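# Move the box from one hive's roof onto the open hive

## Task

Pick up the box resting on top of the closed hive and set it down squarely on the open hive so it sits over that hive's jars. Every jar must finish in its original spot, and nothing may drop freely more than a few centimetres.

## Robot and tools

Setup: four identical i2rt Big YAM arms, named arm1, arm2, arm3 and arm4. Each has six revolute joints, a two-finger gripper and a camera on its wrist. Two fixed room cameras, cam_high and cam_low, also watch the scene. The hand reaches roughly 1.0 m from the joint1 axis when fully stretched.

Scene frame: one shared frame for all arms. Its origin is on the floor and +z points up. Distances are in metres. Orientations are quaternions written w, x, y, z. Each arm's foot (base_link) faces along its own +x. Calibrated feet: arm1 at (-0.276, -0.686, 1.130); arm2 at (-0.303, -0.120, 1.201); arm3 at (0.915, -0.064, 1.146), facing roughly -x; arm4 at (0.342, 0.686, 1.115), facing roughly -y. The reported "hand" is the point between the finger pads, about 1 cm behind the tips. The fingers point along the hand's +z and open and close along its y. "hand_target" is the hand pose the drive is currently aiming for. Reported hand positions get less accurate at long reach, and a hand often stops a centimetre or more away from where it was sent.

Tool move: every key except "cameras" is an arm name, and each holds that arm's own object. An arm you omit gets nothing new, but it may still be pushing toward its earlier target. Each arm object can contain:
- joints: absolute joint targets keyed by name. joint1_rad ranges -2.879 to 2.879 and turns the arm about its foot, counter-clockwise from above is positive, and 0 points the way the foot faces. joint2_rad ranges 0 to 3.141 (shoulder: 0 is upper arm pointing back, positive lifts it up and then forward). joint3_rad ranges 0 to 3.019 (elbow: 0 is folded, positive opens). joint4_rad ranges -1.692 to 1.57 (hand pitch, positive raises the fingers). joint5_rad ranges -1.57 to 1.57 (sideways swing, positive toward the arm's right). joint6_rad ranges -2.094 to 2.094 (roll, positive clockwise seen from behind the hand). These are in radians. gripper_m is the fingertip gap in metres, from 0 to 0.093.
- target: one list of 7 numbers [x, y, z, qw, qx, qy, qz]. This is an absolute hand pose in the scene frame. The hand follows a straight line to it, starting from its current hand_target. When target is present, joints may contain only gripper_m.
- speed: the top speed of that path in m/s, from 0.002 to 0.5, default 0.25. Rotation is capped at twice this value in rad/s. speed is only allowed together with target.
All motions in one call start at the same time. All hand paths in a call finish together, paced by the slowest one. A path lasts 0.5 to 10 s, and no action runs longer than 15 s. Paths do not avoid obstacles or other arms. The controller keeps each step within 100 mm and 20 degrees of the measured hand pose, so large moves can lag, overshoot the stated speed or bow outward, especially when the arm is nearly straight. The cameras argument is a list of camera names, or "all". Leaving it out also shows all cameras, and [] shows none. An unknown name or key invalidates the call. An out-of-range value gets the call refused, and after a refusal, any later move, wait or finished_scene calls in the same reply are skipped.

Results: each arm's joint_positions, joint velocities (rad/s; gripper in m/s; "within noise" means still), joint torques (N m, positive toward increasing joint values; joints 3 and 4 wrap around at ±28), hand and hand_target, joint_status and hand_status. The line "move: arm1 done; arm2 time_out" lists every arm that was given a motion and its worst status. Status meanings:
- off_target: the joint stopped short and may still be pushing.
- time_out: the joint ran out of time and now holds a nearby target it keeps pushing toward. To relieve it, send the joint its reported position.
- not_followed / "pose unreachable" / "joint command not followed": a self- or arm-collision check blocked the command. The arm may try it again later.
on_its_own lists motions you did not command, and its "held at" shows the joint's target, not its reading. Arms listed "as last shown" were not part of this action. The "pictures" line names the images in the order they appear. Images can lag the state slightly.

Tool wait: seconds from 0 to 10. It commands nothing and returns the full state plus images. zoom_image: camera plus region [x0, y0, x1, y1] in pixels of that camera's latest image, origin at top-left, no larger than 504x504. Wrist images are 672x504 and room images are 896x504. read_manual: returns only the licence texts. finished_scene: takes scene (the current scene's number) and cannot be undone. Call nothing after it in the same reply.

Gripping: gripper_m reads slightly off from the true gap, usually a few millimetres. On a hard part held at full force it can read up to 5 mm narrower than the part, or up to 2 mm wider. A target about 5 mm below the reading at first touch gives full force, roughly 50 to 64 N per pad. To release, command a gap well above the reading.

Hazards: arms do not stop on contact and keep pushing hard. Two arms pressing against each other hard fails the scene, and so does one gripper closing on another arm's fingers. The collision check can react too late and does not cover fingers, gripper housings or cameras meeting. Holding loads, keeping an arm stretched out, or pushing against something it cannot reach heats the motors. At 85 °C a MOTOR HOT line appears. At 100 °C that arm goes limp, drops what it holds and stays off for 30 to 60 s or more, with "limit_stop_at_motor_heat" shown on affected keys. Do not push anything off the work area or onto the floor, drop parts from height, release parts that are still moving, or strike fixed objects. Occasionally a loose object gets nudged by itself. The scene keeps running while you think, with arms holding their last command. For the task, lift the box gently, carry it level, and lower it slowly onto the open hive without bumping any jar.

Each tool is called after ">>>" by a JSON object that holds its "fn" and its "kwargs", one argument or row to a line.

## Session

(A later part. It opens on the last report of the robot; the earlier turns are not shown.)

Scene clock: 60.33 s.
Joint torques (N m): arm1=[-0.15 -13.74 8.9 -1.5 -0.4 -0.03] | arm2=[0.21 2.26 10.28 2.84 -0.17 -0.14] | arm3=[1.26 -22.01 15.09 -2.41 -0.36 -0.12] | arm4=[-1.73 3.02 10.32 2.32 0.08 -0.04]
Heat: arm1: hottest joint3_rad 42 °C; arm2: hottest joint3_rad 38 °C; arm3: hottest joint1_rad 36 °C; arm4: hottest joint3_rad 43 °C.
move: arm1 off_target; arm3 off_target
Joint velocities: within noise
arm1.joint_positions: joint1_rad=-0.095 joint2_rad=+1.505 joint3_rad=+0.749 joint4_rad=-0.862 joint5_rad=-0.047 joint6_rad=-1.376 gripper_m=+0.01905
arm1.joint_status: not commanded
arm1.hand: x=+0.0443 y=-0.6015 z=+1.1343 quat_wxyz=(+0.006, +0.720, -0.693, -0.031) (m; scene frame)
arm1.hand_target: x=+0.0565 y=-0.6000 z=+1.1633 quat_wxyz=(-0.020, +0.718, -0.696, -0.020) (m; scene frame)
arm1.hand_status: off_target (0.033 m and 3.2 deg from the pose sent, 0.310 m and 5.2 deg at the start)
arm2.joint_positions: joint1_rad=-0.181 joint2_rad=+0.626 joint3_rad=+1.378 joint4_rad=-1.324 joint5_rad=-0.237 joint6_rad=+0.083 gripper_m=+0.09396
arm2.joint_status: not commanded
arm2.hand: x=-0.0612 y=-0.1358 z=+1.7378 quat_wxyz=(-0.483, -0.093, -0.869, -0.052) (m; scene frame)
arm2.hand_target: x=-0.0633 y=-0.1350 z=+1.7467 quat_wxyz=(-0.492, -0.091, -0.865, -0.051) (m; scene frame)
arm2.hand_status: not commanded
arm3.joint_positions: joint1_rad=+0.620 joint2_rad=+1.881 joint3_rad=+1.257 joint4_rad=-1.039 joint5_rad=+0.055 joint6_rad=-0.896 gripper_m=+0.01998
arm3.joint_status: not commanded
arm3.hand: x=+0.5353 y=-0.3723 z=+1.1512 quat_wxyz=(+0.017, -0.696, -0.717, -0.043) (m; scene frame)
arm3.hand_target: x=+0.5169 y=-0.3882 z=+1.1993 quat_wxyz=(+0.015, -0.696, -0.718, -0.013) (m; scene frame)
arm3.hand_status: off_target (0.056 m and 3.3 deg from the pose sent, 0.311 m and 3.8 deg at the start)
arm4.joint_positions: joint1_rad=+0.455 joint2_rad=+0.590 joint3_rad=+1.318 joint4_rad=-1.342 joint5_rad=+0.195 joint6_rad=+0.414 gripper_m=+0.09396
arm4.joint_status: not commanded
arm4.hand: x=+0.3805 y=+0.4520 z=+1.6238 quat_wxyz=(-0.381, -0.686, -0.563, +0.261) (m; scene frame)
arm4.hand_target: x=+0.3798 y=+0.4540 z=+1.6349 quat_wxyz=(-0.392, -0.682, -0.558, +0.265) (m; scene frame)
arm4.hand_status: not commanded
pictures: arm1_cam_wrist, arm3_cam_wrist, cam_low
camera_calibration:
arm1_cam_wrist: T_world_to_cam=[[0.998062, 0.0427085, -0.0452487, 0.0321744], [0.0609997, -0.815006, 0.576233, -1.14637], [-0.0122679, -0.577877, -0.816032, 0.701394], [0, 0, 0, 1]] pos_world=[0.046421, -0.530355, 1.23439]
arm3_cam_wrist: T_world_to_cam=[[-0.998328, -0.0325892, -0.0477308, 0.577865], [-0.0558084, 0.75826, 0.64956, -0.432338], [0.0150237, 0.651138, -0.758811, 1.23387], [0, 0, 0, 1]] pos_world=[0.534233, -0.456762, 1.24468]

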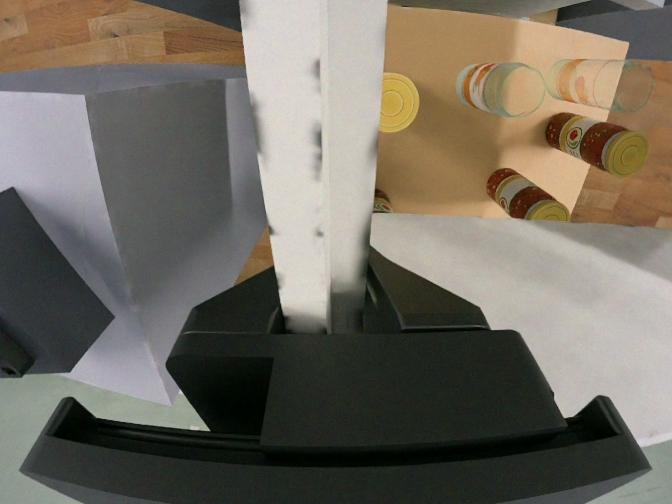

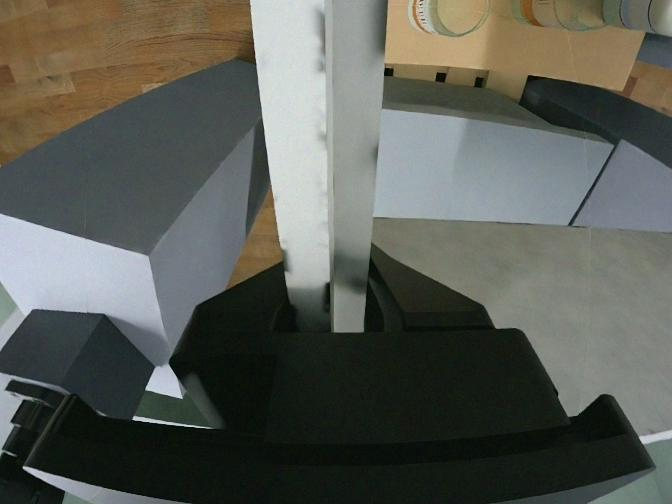

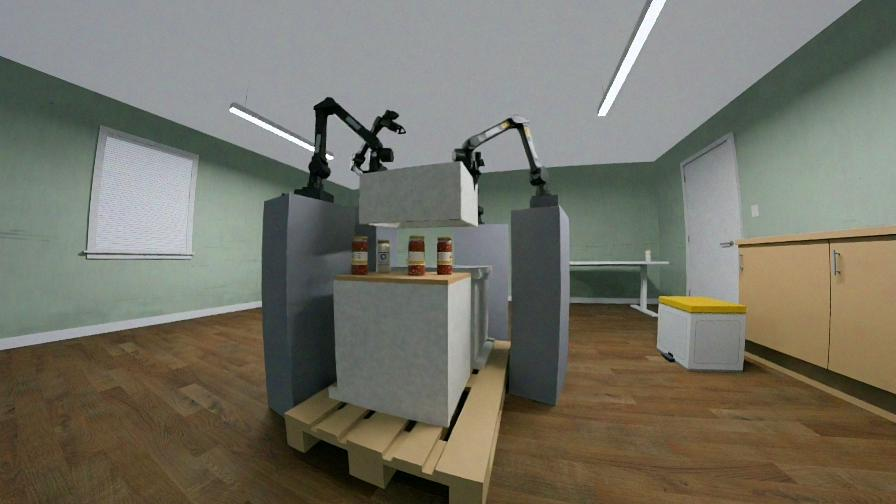

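>>> {"fn": "move", "kwargs": {
  "arm1": {"target":[0.065,-0.735,1.13,-0.012,0.722,-0.692,-0.02],"speed":0.14},
  "arm3": {"target":[0.514,-0.535,1.18,-0.02,0.692,0.722,0.025],"speed":0.14}
}}

>>> {"fn": "zoom_image", "kwargs": {
  "camera": "cam_low",
  "region": [320, 130, 540, 340]
}}

>>> {"fn": "zoom_image", "kwargs": {
  "camera": "cam_high",
  "region": [310, 190, 480, 360]
}}

>>> {"fn": "zoom_image", "kwargs": {
  "camera": "arm2_cam_wrist",
  "region": [380, 150, 620, 350]
}}

Scene clock: 64.33 s.
Joint torques (N m): arm1=[0.85 -10.81 10.24 -0.8 -0.02 -0.14] | arm2=[-0.09 2.08 10.36 2.88 -0.16 -0.14] | arm3=[0.91 -27.28 16.27 -2.74 -0.79 -0.54] | arm4=[-0.85 3.08 10.63 2.1 0.06 -0.01]
Heat: arm1: hottest joint3_rad 42 °C; arm2: hottest joint3_rad 38 °C; arm3: hottest joint1_rad 36 °C; arm4: hottest joint3_rad 43 °C.
move: arm1 off_target; arm3 off_target
Joint velocities: within noise
arm1.joint_positions: joint1_rad=-0.498 joint2_rad=+1.559 joint3_rad=+0.707 joint4_rad=-0.808 joint5_rad=-0.044 joint6_rad=-1.764 gripper_m=+0.01908
arm1.joint_status: not commanded
arm1.hand: x=+0.0355 y=-0.7316 z=+1.1067 quat_wxyz=(+0.006, +0.714, -0.698, -0.048) (m; scene frame)
arm1.hand_target: x=+0.0638 y=-0.7347 z=+1.1300 quat_wxyz=(-0.012, +0.722, -0.692, -0.020) (m; scene frame)
arm1.hand_status: off_target (0.038 m and 4.0 deg from the pose sent, 0.135 m and 2.4 deg at the start)
arm2, arm4: as last shown
arm3.joint_positions: joint1_rad=+0.804 joint2_rad=+2.164 joint3_rad=+1.639 joint4_rad=-1.167 joint5_rad=+0.068 joint6_rad=-0.686 gripper_m=+0.02027
arm3.joint_status: not commanded
arm3.hand: x=+0.5326 y=-0.5143 z=+1.1224 quat_wxyz=(+0.034, -0.704, -0.708, -0.051) (m; scene frame)
arm3.hand_target: x=+0.5160 y=-0.5324 z=+1.1796 quat_wxyz=(+0.021, -0.692, -0.721, -0.022) (m; scene frame)
arm3.hand_status: off_target (0.064 m and 4.0 deg from the pose sent, 0.167 m and 2.2 deg at the start)
pictures: arm1_cam_wrist, arm2_cam_wrist, arm3_cam_wrist, arm4_cam_wrist, cam_high, cam_low
camera_calibration:
arm1_cam_wrist: T_world_to_cam=[[0.997162, 0.0282076, -0.0698085, 0.0617114], [0.0623914, -0.828557, 0.556417, -1.22392], [-0.0421451, -0.559194, -0.827965, 0.631487], [0, 0, 0, 1]] pos_world=[0.0414398, -0.662702, 1.20817]
arm2_cam_wrist: T_world_to_cam=[[-0.130009, -0.970136, -0.204779, 0.21827], [-0.928809, 0.191442, -0.317275, 0.519808], [0.347003, 0.148951, -0.92596, 1.7786], [0, 0, 0, 1]] pos_world=[-0.106001, -0.152687, 1.85653]
arm3_cam_wrist: T_world_to_cam=[[-0.999365, -0.00834476, -0.034636, 0.567481], [-0.0296005, 0.735508, 0.676869, -0.362258], [0.0198267, 0.677465, -0.735288, 1.28918], [0, 0, 0, 1]] pos_world=[0.530838, -0.602193, 1.21277]
arm4_cam_wrist: T_world_to_cam=[[-0.972309, 0.066865, -0.223927, 0.702497], [0.137712, 0.93809, -0.317841, 0.045078], [0.188811, -0.339878, -0.921322, 1.7027], [0, 0, 0, 1]] pos_world=[0.355348, 0.489449, 1.74037]

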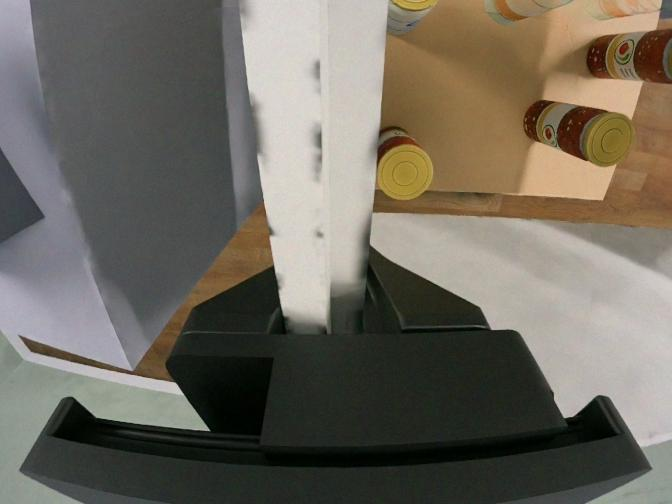

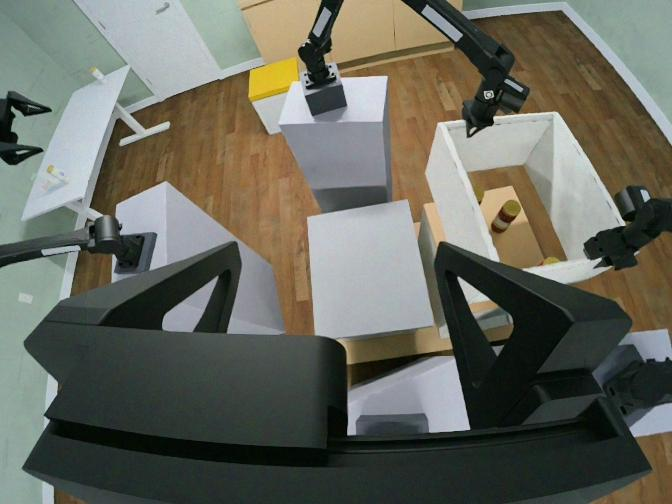

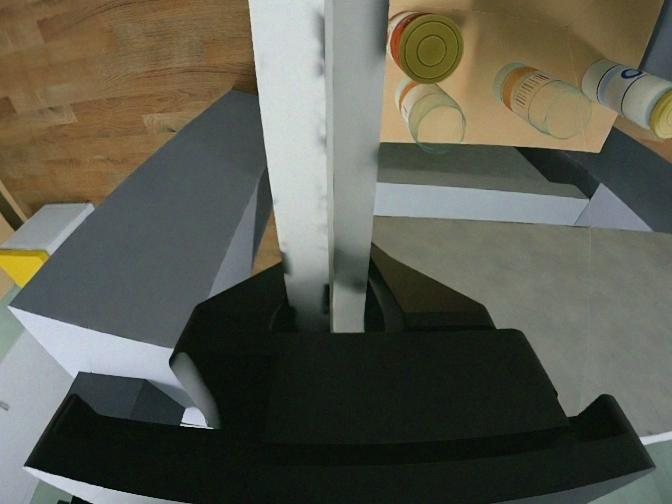

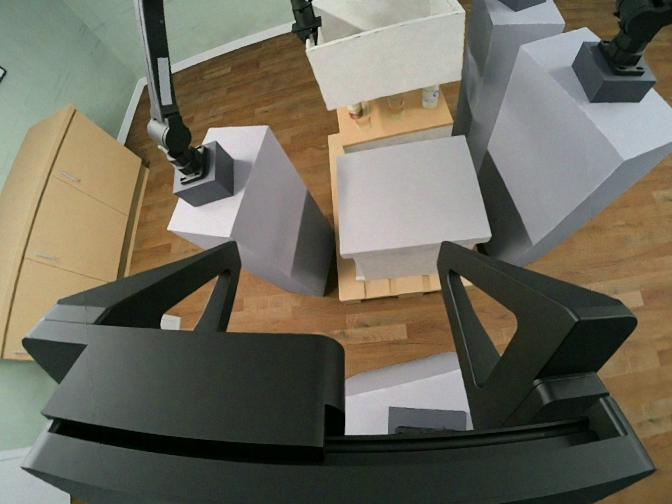

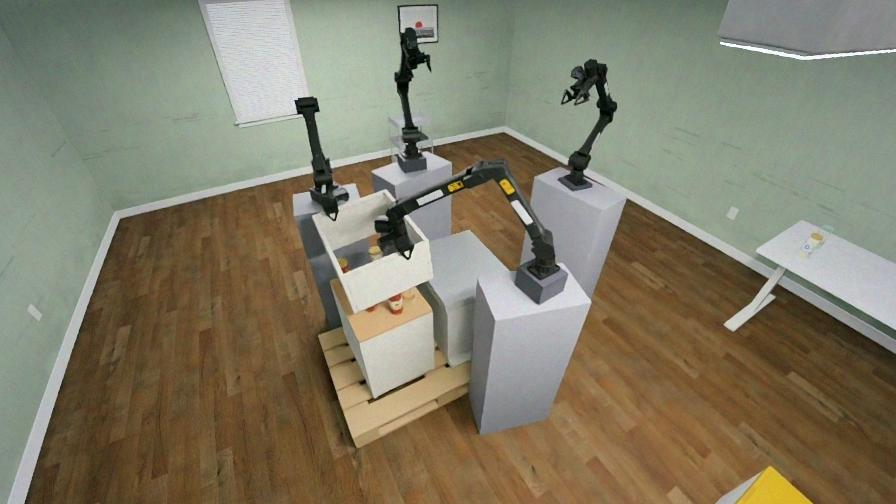

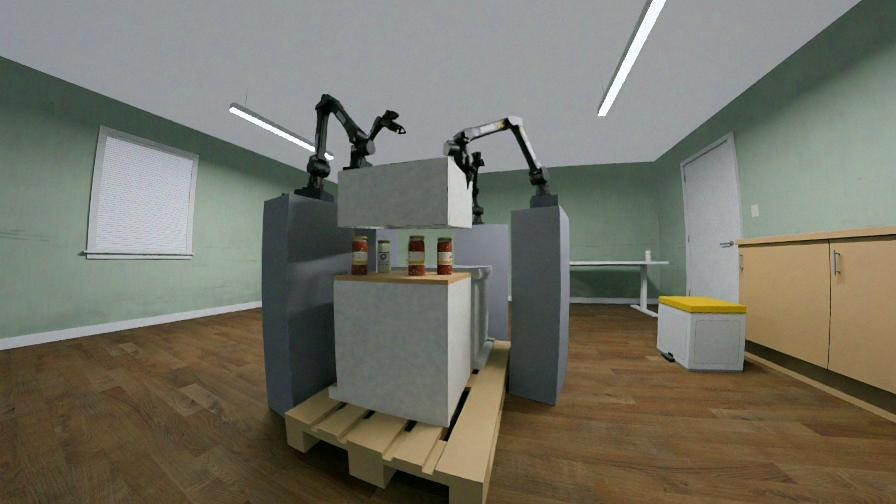

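Scaled by 2.291.

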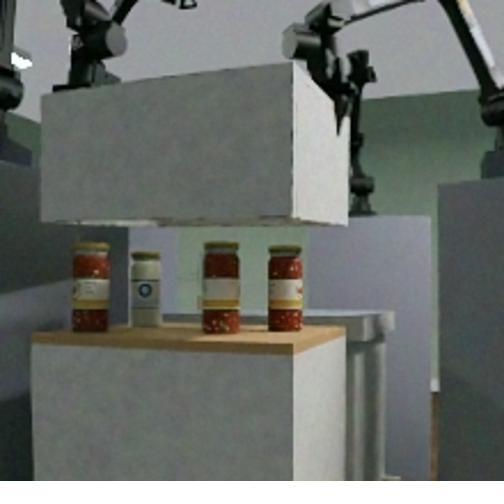

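Scaled by 2.965.

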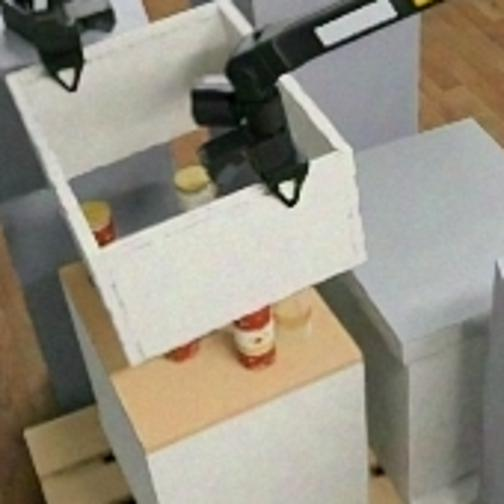

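Scaled by 2.100 from the camera's 672x504 image, which has a finer 960x720 frame.

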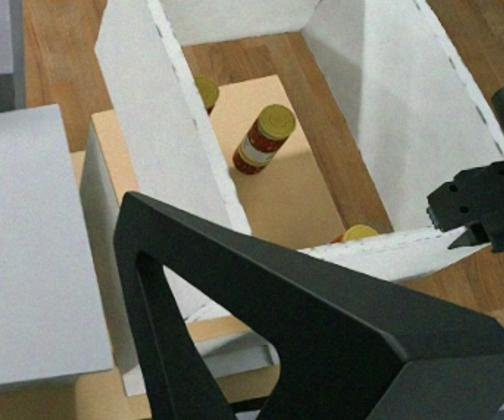

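>>> {"fn": "move", "kwargs": {
  "arm1": {"target":[0.064,-0.742,1.10,-0.018,0.722,-0.691,0.025],"speed":0.1},
  "arm3": {"target":[0.517,-0.528,1.145,0.02,0.688,0.725,-0.02],"speed":0.1}
}}

>>> {"fn": "zoom_image", "kwargs": {
  "camera": "cam_low",
  "region": [320, 130, 540, 340]
}}

>>> {"fn": "zoom_image", "kwargs": {
  "camera": "cam_high",
  "region": [310, 190, 480, 360]
}}

>>> {"fn": "zoom_image", "kwargs": {
  "camera": "arm1_cam_wrist",
  "region": [230, 0, 672, 240]
}}

>>> {"fn": "zoom_image", "kwargs": {
  "camera": "arm3_cam_wrist",
  "region": [230, 0, 672, 240]
}}

Scene clock: 80.87 s.
Joint torques (N m): arm1=[0.79 -11.46 7.92 0.13 -0.22 -0.05] | arm2=[-0.15 2.2 10.3 2.77 -0.18 -0.12] | arm3=[1.14 -29.16 10.62 -0.57 -0.57 -0.21] | arm4=[-0.91 3.25 10.39 2.32 0.06 -0.05]
Heat: arm1: hottest joint3_rad 41 °C; arm2: hottest joint3_rad 39 °C; arm3: hottest joint3_rad 41 °C; arm4: hottest joint3_rad 44 °C.
move: arm1 off_target; arm3 off_target
Joint velocities: within noise
arm1.joint_positions: joint1_rad=-0.498 joint2_rad=+1.596 joint3_rad=+0.650 joint4_rad=-0.638 joint5_rad=+0.003 joint6_rad=-1.775 gripper_m=+0.01906
arm1.joint_status: not commanded
arm1.hand: x=+0.0388 y=-0.7404 z=+1.0805 quat_wxyz=(+0.004, +0.720, -0.694, -0.003) (m; scene frame)
arm1.hand_target: x=+0.0634 y=-0.7419 z=+1.1001 quat_wxyz=(-0.018, +0.722, -0.691, +0.025) (m; scene frame)
arm1.hand_status: off_target (0.032 m and 4.1 deg from the pose sent, 0.031 m and 8.9 deg at the start)
arm2, arm4: as last shown
arm3.joint_positions: joint1_rad=+0.774 joint2_rad=+2.164 joint3_rad=+1.547 joint4_rad=-1.006 joint5_rad=-0.013 joint6_rad=-0.756 gripper_m=+0.02027
arm3.joint_status: not commanded
arm3.hand: x=+0.5312 y=-0.5110 z=+1.0909 quat_wxyz=(-0.012, -0.692, -0.721, -0.021) (m; scene frame)
arm3.hand_target: x=+0.5182 y=-0.5266 z=+1.1439 quat_wxyz=(-0.020, -0.688, -0.725, +0.020) (m; scene frame)
arm3.hand_status: off_target (0.058 m and 4.8 deg from the pose sent, 0.031 m and 10.6 deg at the start)
pictures: arm1_cam_wrist, arm2_cam_wrist, arm3_cam_wrist, arm4_cam_wrist, cam_high, cam_low
camera_calibration:
arm1_cam_wrist: T_world_to_cam=[[0.9992, 0.0396993, -0.00475971, -0.0049434], [0.0344243, -0.7936, 0.607465, -1.24508], [0.0203386, -0.607143, -0.794332, 0.530793], [0, 0, 0, 1]] pos_world=[0.0370047, -0.66563, 1.17794]
arm2_cam_wrist: T_world_to_cam=[[-0.130009, -0.970136, -0.204779, 0.21827], [-0.928809, 0.191442, -0.317275, 0.519808], [0.347003, 0.148951, -0.92596, 1.7786], [0, 0, 0, 1]] pos_world=[-0.106001, -0.152687, 1.85653]
arm3_cam_wrist: T_world_to_cam=[[-0.997457, -0.0458014, -0.0546083, 0.566716], [-0.0692952, 0.802442, 0.592693, -0.196376], [0.0166738, 0.59497, -0.803575, 1.29778], [0, 0, 0, 1]] pos_world=[0.530028, -0.588603, 1.1902]
arm4_cam_wrist: T_world_to_cam=[[-0.972309, 0.066865, -0.223927, 0.702497], [0.137712, 0.93809, -0.317841, 0.045078], [0.188811, -0.339878, -0.921322, 1.7027], [0, 0, 0, 1]] pos_world=[0.355348, 0.489449, 1.74037]

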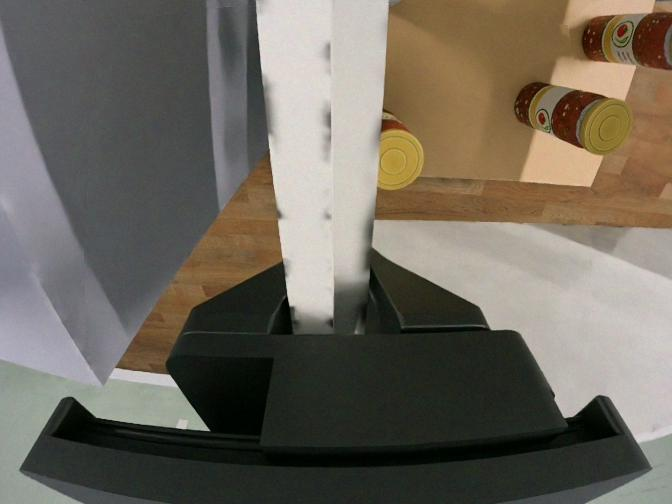

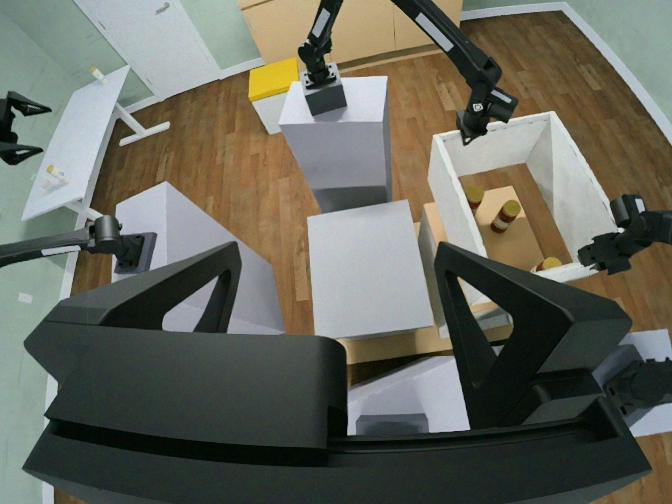

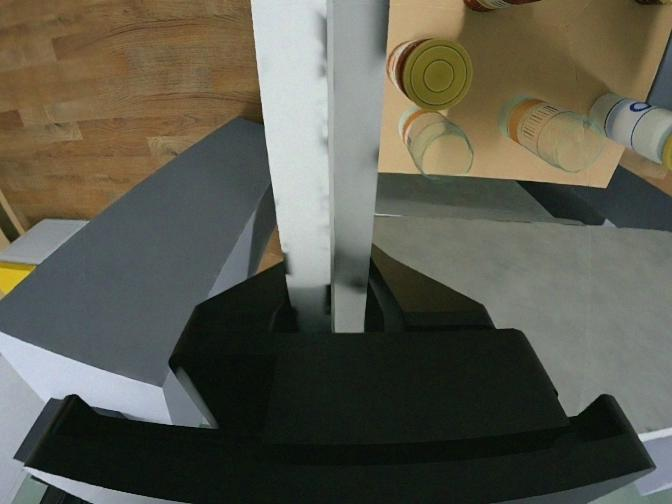

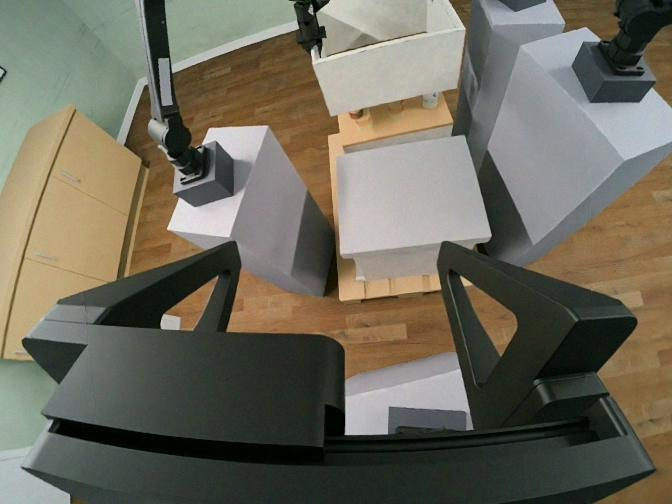

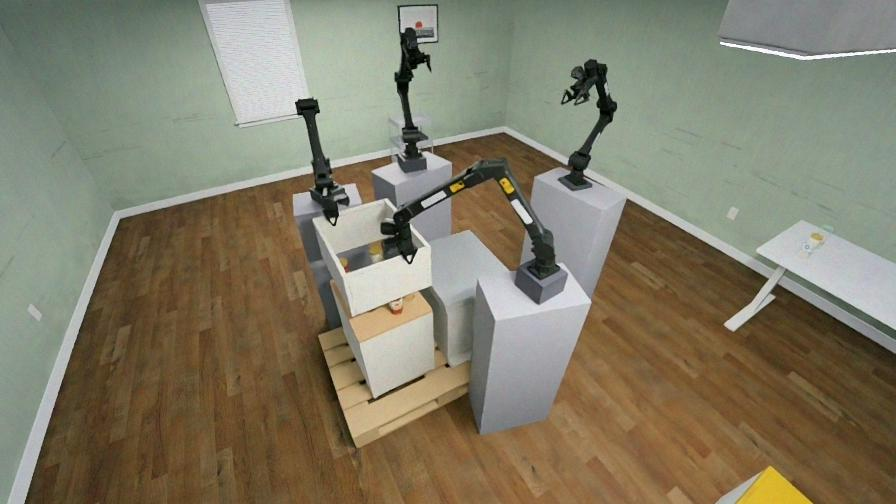

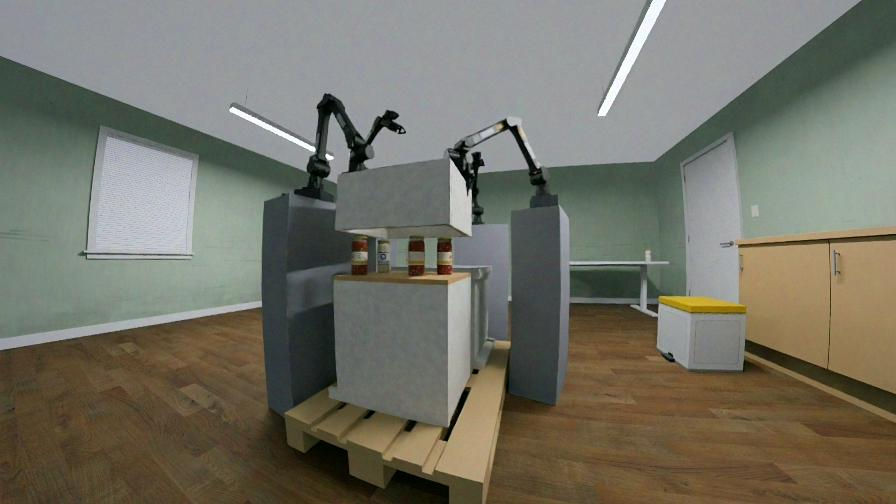

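Scaled by 2.291.

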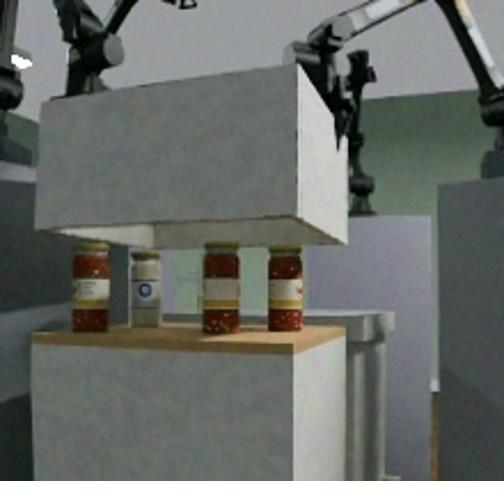

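Scaled by 2.965.

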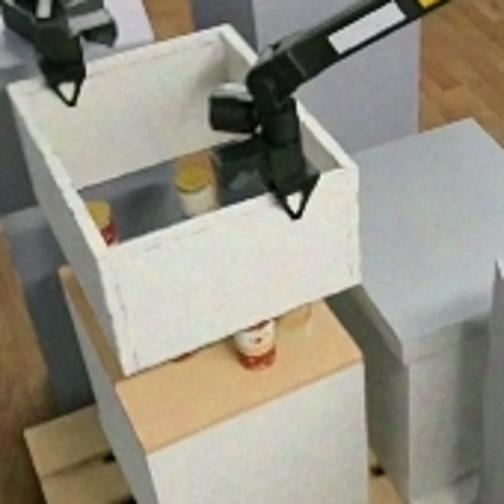

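Scaled by 1.140 from the camera's 672x504 image, which has a finer 960x720 frame.

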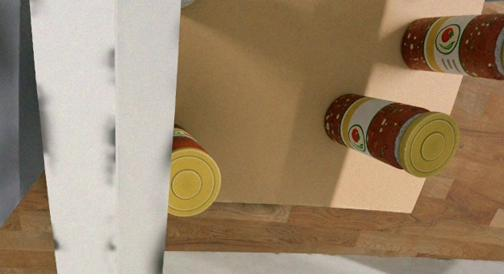

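Scaled by 1.140 from the camera's 672x504 image, which has a finer 960x720 frame.

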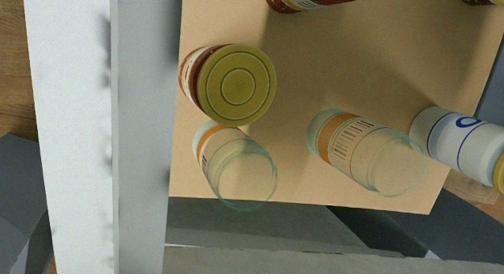

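>>> {"fn": "move", "kwargs": {
  "arm1": {"target":[0.053,-0.736,1.095,-0.018,0.722,-0.691,0.02],"speed":0.1},
  "arm3": {"target":[0.506,-0.522,1.13,0.02,0.688,0.725,-0.02],"speed":0.1},
  "cameras": ["arm1_cam_wrist","arm3_cam_wrist","cam_high","cam_low"]
}}

>>> {"fn": "zoom_image", "kwargs": {
  "camera": "cam_low",
  "region": [320, 130, 540, 340]
}}

>>> {"fn": "zoom_image", "kwargs": {
  "camera": "cam_high",
  "region": [310, 190, 480, 360]
}}

>>> {"fn": "zoom_image", "kwargs": {
  "camera": "arm1_cam_wrist",
  "region": [230, 0, 672, 240]
}}

>>> {"fn": "zoom_image", "kwargs": {
  "camera": "arm3_cam_wrist",
  "region": [230, 0, 672, 240]
}}

Scene clock: 90.27 s.
Joint torques (N m): arm1=[1.08 -11.87 7.39 -0.01 -0.25 0.04] | arm2=[-0.09 2.2 10.36 2.85 -0.15 -0.14] | arm3=[1.14 -28.34 10.96 -0.79 -0.63 -0.19] | arm4=[-1.55 2.61 10.44 2 0.09 -0.06]
Heat: arm1: hottest joint3_rad 42 °C; arm2: hottest joint3_rad 39 °C; arm3: hottest joint2_rad 40 °C; arm4: hottest joint3_rad 45 °C.
move: arm1 off_target; arm3 off_target
Joint velocities: within noise
arm1.joint_positions: joint1_rad=-0.492 joint2_rad=+1.596 joint3_rad=+0.623 joint4_rad=-0.619 joint5_rad=-0.002 joint6_rad=-1.775 gripper_m=+0.01905
arm1.joint_status: not commanded
arm1.hand: x=+0.0292 y=-0.7360 z=+1.0747 quat_wxyz=(+0.004, +0.722, -0.692, -0.008) (m; scene frame)
arm1.hand_target: x=+0.0525 y=-0.7359 z=+1.0948 quat_wxyz=(-0.018, +0.722, -0.691, +0.020) (m; scene frame)
arm1.hand_status: off_target (0.031 m and 4.1 deg from the pose sent, 0.021 m and 3.7 deg at the start)
arm2, arm4: as last shown
arm3.joint_positions: joint1_rad=+0.754 joint2_rad=+2.179 joint3_rad=+1.543 joint4_rad=-0.978 joint5_rad=-0.013 joint6_rad=-0.779 gripper_m=+0.02019
arm3.joint_status: not commanded
arm3.hand: x=+0.5205 y=-0.5048 z=+1.0808 quat_wxyz=(-0.012, -0.691, -0.722, -0.016) (m; scene frame)
arm3.hand_target: x=+0.5070 y=-0.5207 z=+1.1292 quat_wxyz=(-0.020, -0.688, -0.725, +0.020) (m; scene frame)
arm3.hand_status: off_target (0.054 m and 4.3 deg from the pose sent, 0.048 m and 4.8 deg at the start)
pictures: arm1_cam_wrist, arm3_cam_wrist, cam_high, cam_low
camera_calibration:
arm1_cam_wrist: T_world_to_cam=[[0.99891, 0.0453474, -0.0110839, 0.0154414], [0.0428764, -0.79733, 0.602018, -1.23484], [0.0184624, -0.601837, -0.798405, 0.537281], [0, 0, 0, 1]] pos_world=[0.0276013, -0.661919, 1.17253]
arm3_cam_wrist: T_world_to_cam=[[-0.997645, -0.0487684, -0.0482348, 0.547486], [-0.0678196, 0.806595, 0.587201, -0.188781], [0.0102691, 0.589089, -0.808003, 1.29126], [0, 0, 0, 1]] pos_world=[0.520133, -0.581697, 1.1806]

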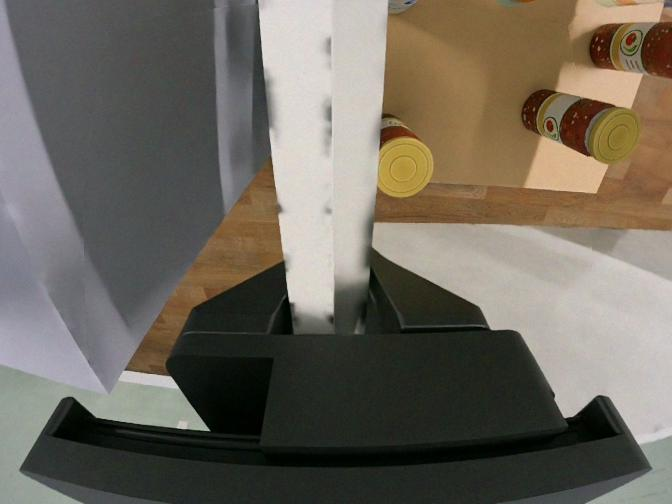

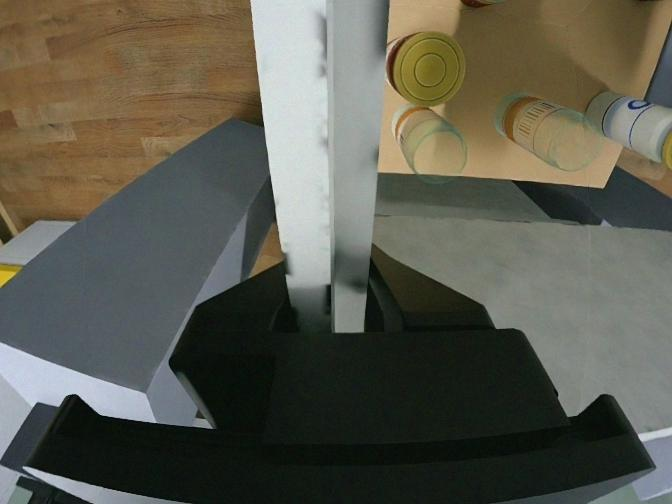

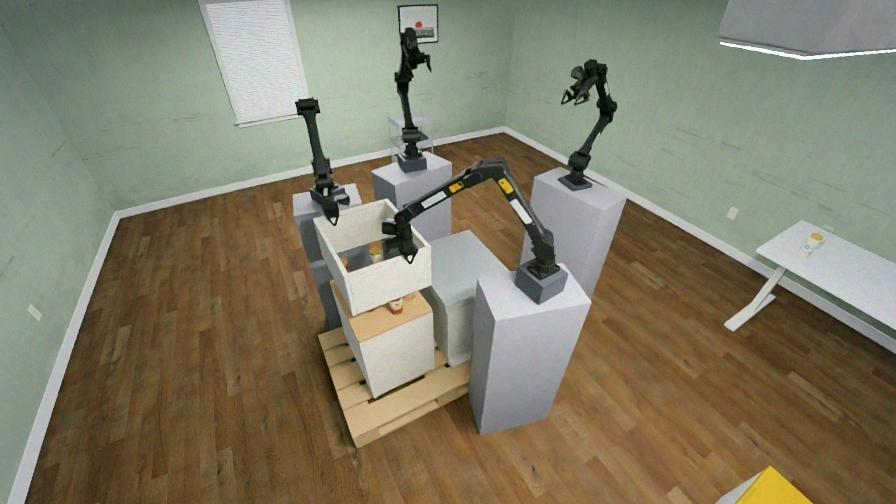

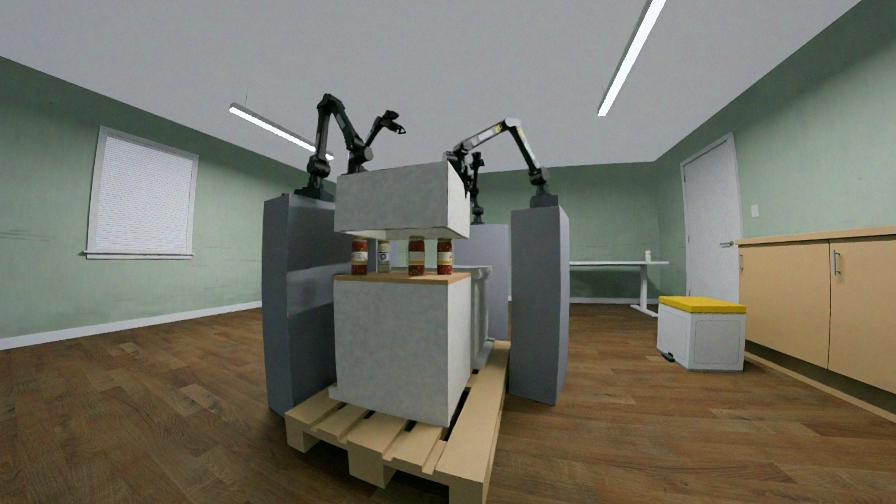

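Scaled by 2.291.

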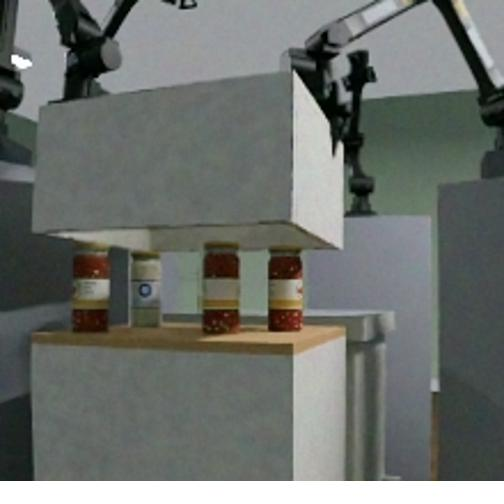

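Scaled by 2.965.

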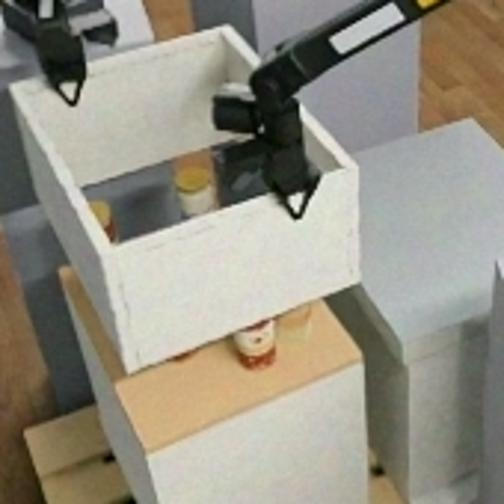

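Scaled by 1.140 from the camera's 672x504 image, which has a finer 960x720 frame.

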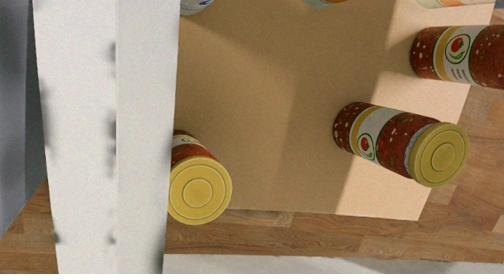

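Scaled by 1.140 from the camera's 672x504 image, which has a finer 960x720 frame.

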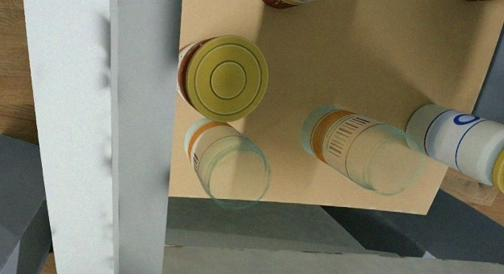

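>>> {"fn": "move", "kwargs": {
  "arm1": {"target":[0.050,-0.736,1.04,-0.018,0.722,-0.691,0.02],"speed":0.08},
  "arm3": {"target":[0.503,-0.522,1.075,0.02,0.688,0.725,-0.02],"speed":0.08},
  "cameras": ["arm1_cam_wrist","arm3_cam_wrist","cam_high","cam_low"]
}}

>>> {"fn": "zoom_image", "kwargs": {
  "camera": "cam_low",
  "region": [320, 130, 540, 340]
}}

>>> {"fn": "zoom_image", "kwargs": {
  "camera": "cam_high",
  "region": [310, 190, 480, 360]
}}

>>> {"fn": "zoom_image", "kwargs": {
  "camera": "arm1_cam_wrist",
  "region": [230, 0, 672, 240]
}}

>>> {"fn": "zoom_image", "kwargs": {
  "camera": "arm3_cam_wrist",
  "region": [230, 0, 672, 240]
}}

Scene clock: 94.77 s.
Joint torques (N m): arm1=[1.03 -12.04 5.39 0.29 -0.25 0.03] | arm2=[-0.21 2.26 10.29 2.88 -0.17 -0.15] | arm3=[0.85 -28.98 9.46 -0.46 -0.51 -0.21] | arm4=[-1.26 2.73 10.43 2.11 0.06 -0.02]
Heat: arm1: hottest joint3_rad 41 °C; arm2: hottest joint3_rad 39 °C; arm3: hottest joint2_rad 40 °C; arm4: hottest joint3_rad 45 °C.
move: arm1 off_target; arm3 off_target
Joint velocities: within noise
arm1.joint_positions: joint1_rad=-0.492 joint2_rad=+1.750 joint3_rad=+0.596 joint4_rad=-0.431 joint5_rad=-0.002 joint6_rad=-1.774 gripper_m=+0.01905
arm1.joint_status: not commanded
arm1.hand: x=+0.0277 y=-0.7359 z=+1.0249 quat_wxyz=(+0.002, +0.721, -0.692, -0.005) (m; scene frame)
arm1.hand_target: x=+0.0496 y=-0.7359 z=+1.0399 quat_wxyz=(-0.018, +0.722, -0.691, +0.020) (m; scene frame)
arm1.hand_status: off_target (0.027 m and 3.7 deg from the pose sent, 0.040 m and 4.1 deg at the start)
arm2, arm4: as last shown
arm3.joint_positions: joint1_rad=+0.753 joint2_rad=+2.265 joint3_rad=+1.537 joint4_rad=-0.879 joint5_rad=-0.016 joint6_rad=-0.781 gripper_m=+0.02019
arm3.joint_status: not commanded
arm3.hand: x=+0.5195 y=-0.5066 z=+1.0291 quat_wxyz=(-0.014, -0.691, -0.723, -0.013) (m; scene frame)
arm3.hand_target: x=+0.5038 y=-0.5211 z=+1.0742 quat_wxyz=(-0.020, -0.688, -0.725, +0.020) (m; scene frame)
arm3.hand_status: off_target (0.051 m and 3.9 deg from the pose sent, 0.025 m and 4.3 deg at the start)
pictures: arm1_cam_wrist, arm3_cam_wrist, cam_high, cam_low
camera_calibration:
arm1_cam_wrist: T_world_to_cam=[[0.998994, 0.0446518, -0.00403606, 0.00858489], [0.0380358, -0.79642, 0.603546, -1.20552], [0.023735, -0.603093, -0.797318, 0.495552], [0, 0, 0, 1]] pos_world=[0.0255148, -0.661622, 1.12274]
arm3_cam_wrist: T_world_to_cam=[[-0.997701, -0.0496566, -0.0461097, 0.541278], [-0.0672324, 0.8104, 0.582006, -0.150087], [0.00846685, 0.583769, -0.811876, 1.25289], [0, 0, 0, 1]] pos_world=[0.519335, -0.582892, 1.1295]

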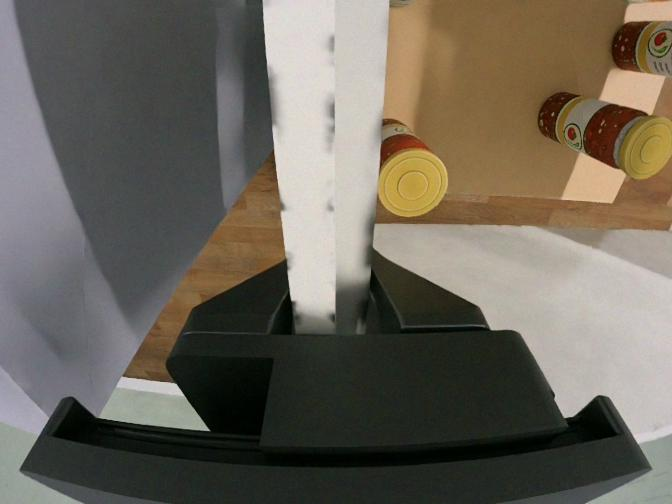

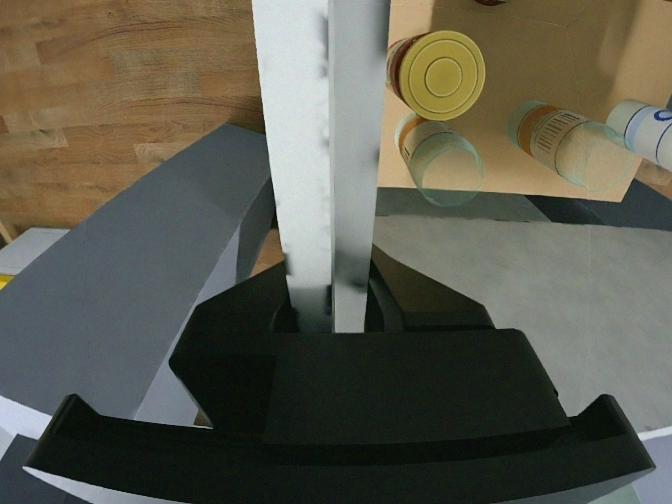

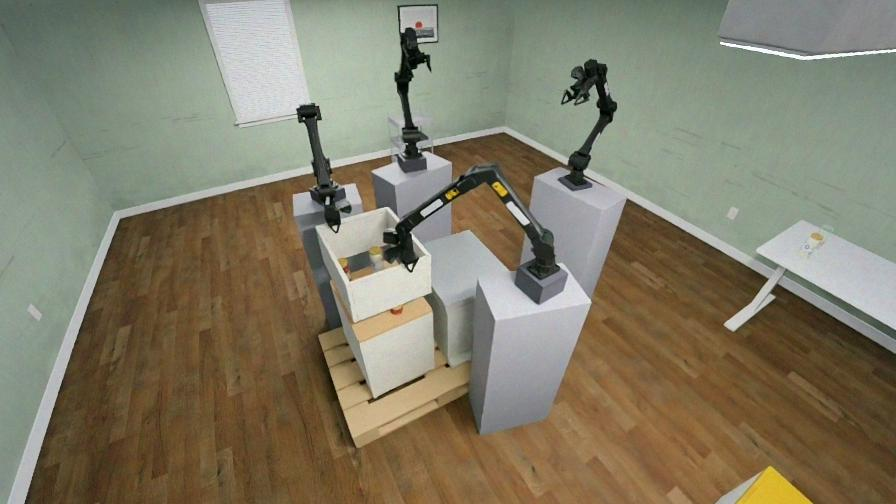

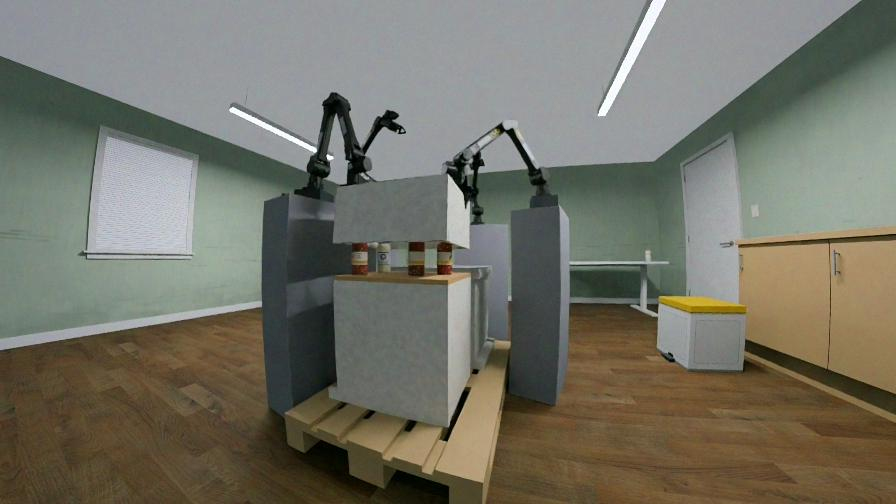

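Scaled by 2.291.

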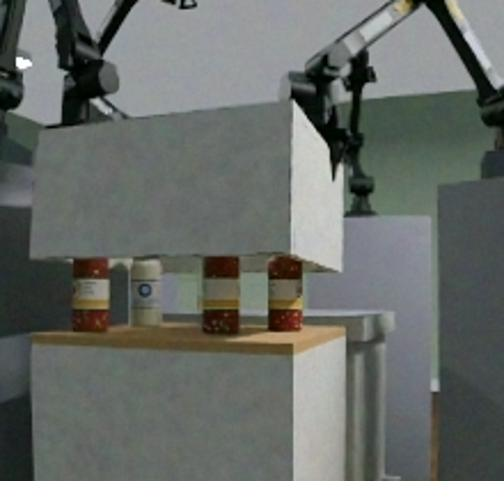

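Scaled by 2.965.

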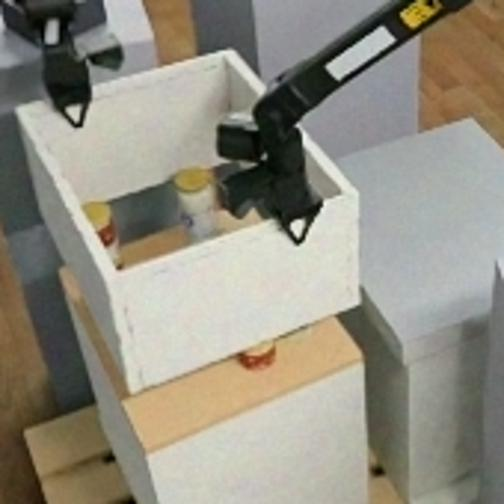

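Scaled by 1.140 from the camera's 672x504 image, which has a finer 960x720 frame.

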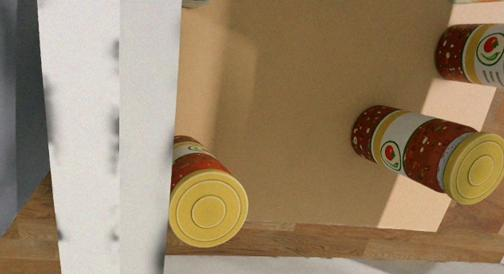

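Scaled by 1.140 from the camera's 672x504 image, which has a finer 960x720 frame.

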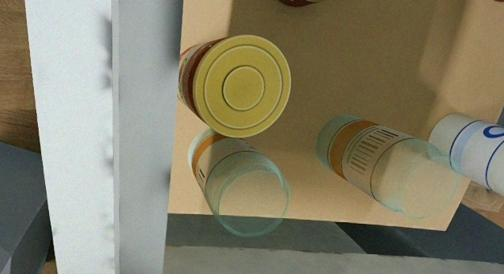

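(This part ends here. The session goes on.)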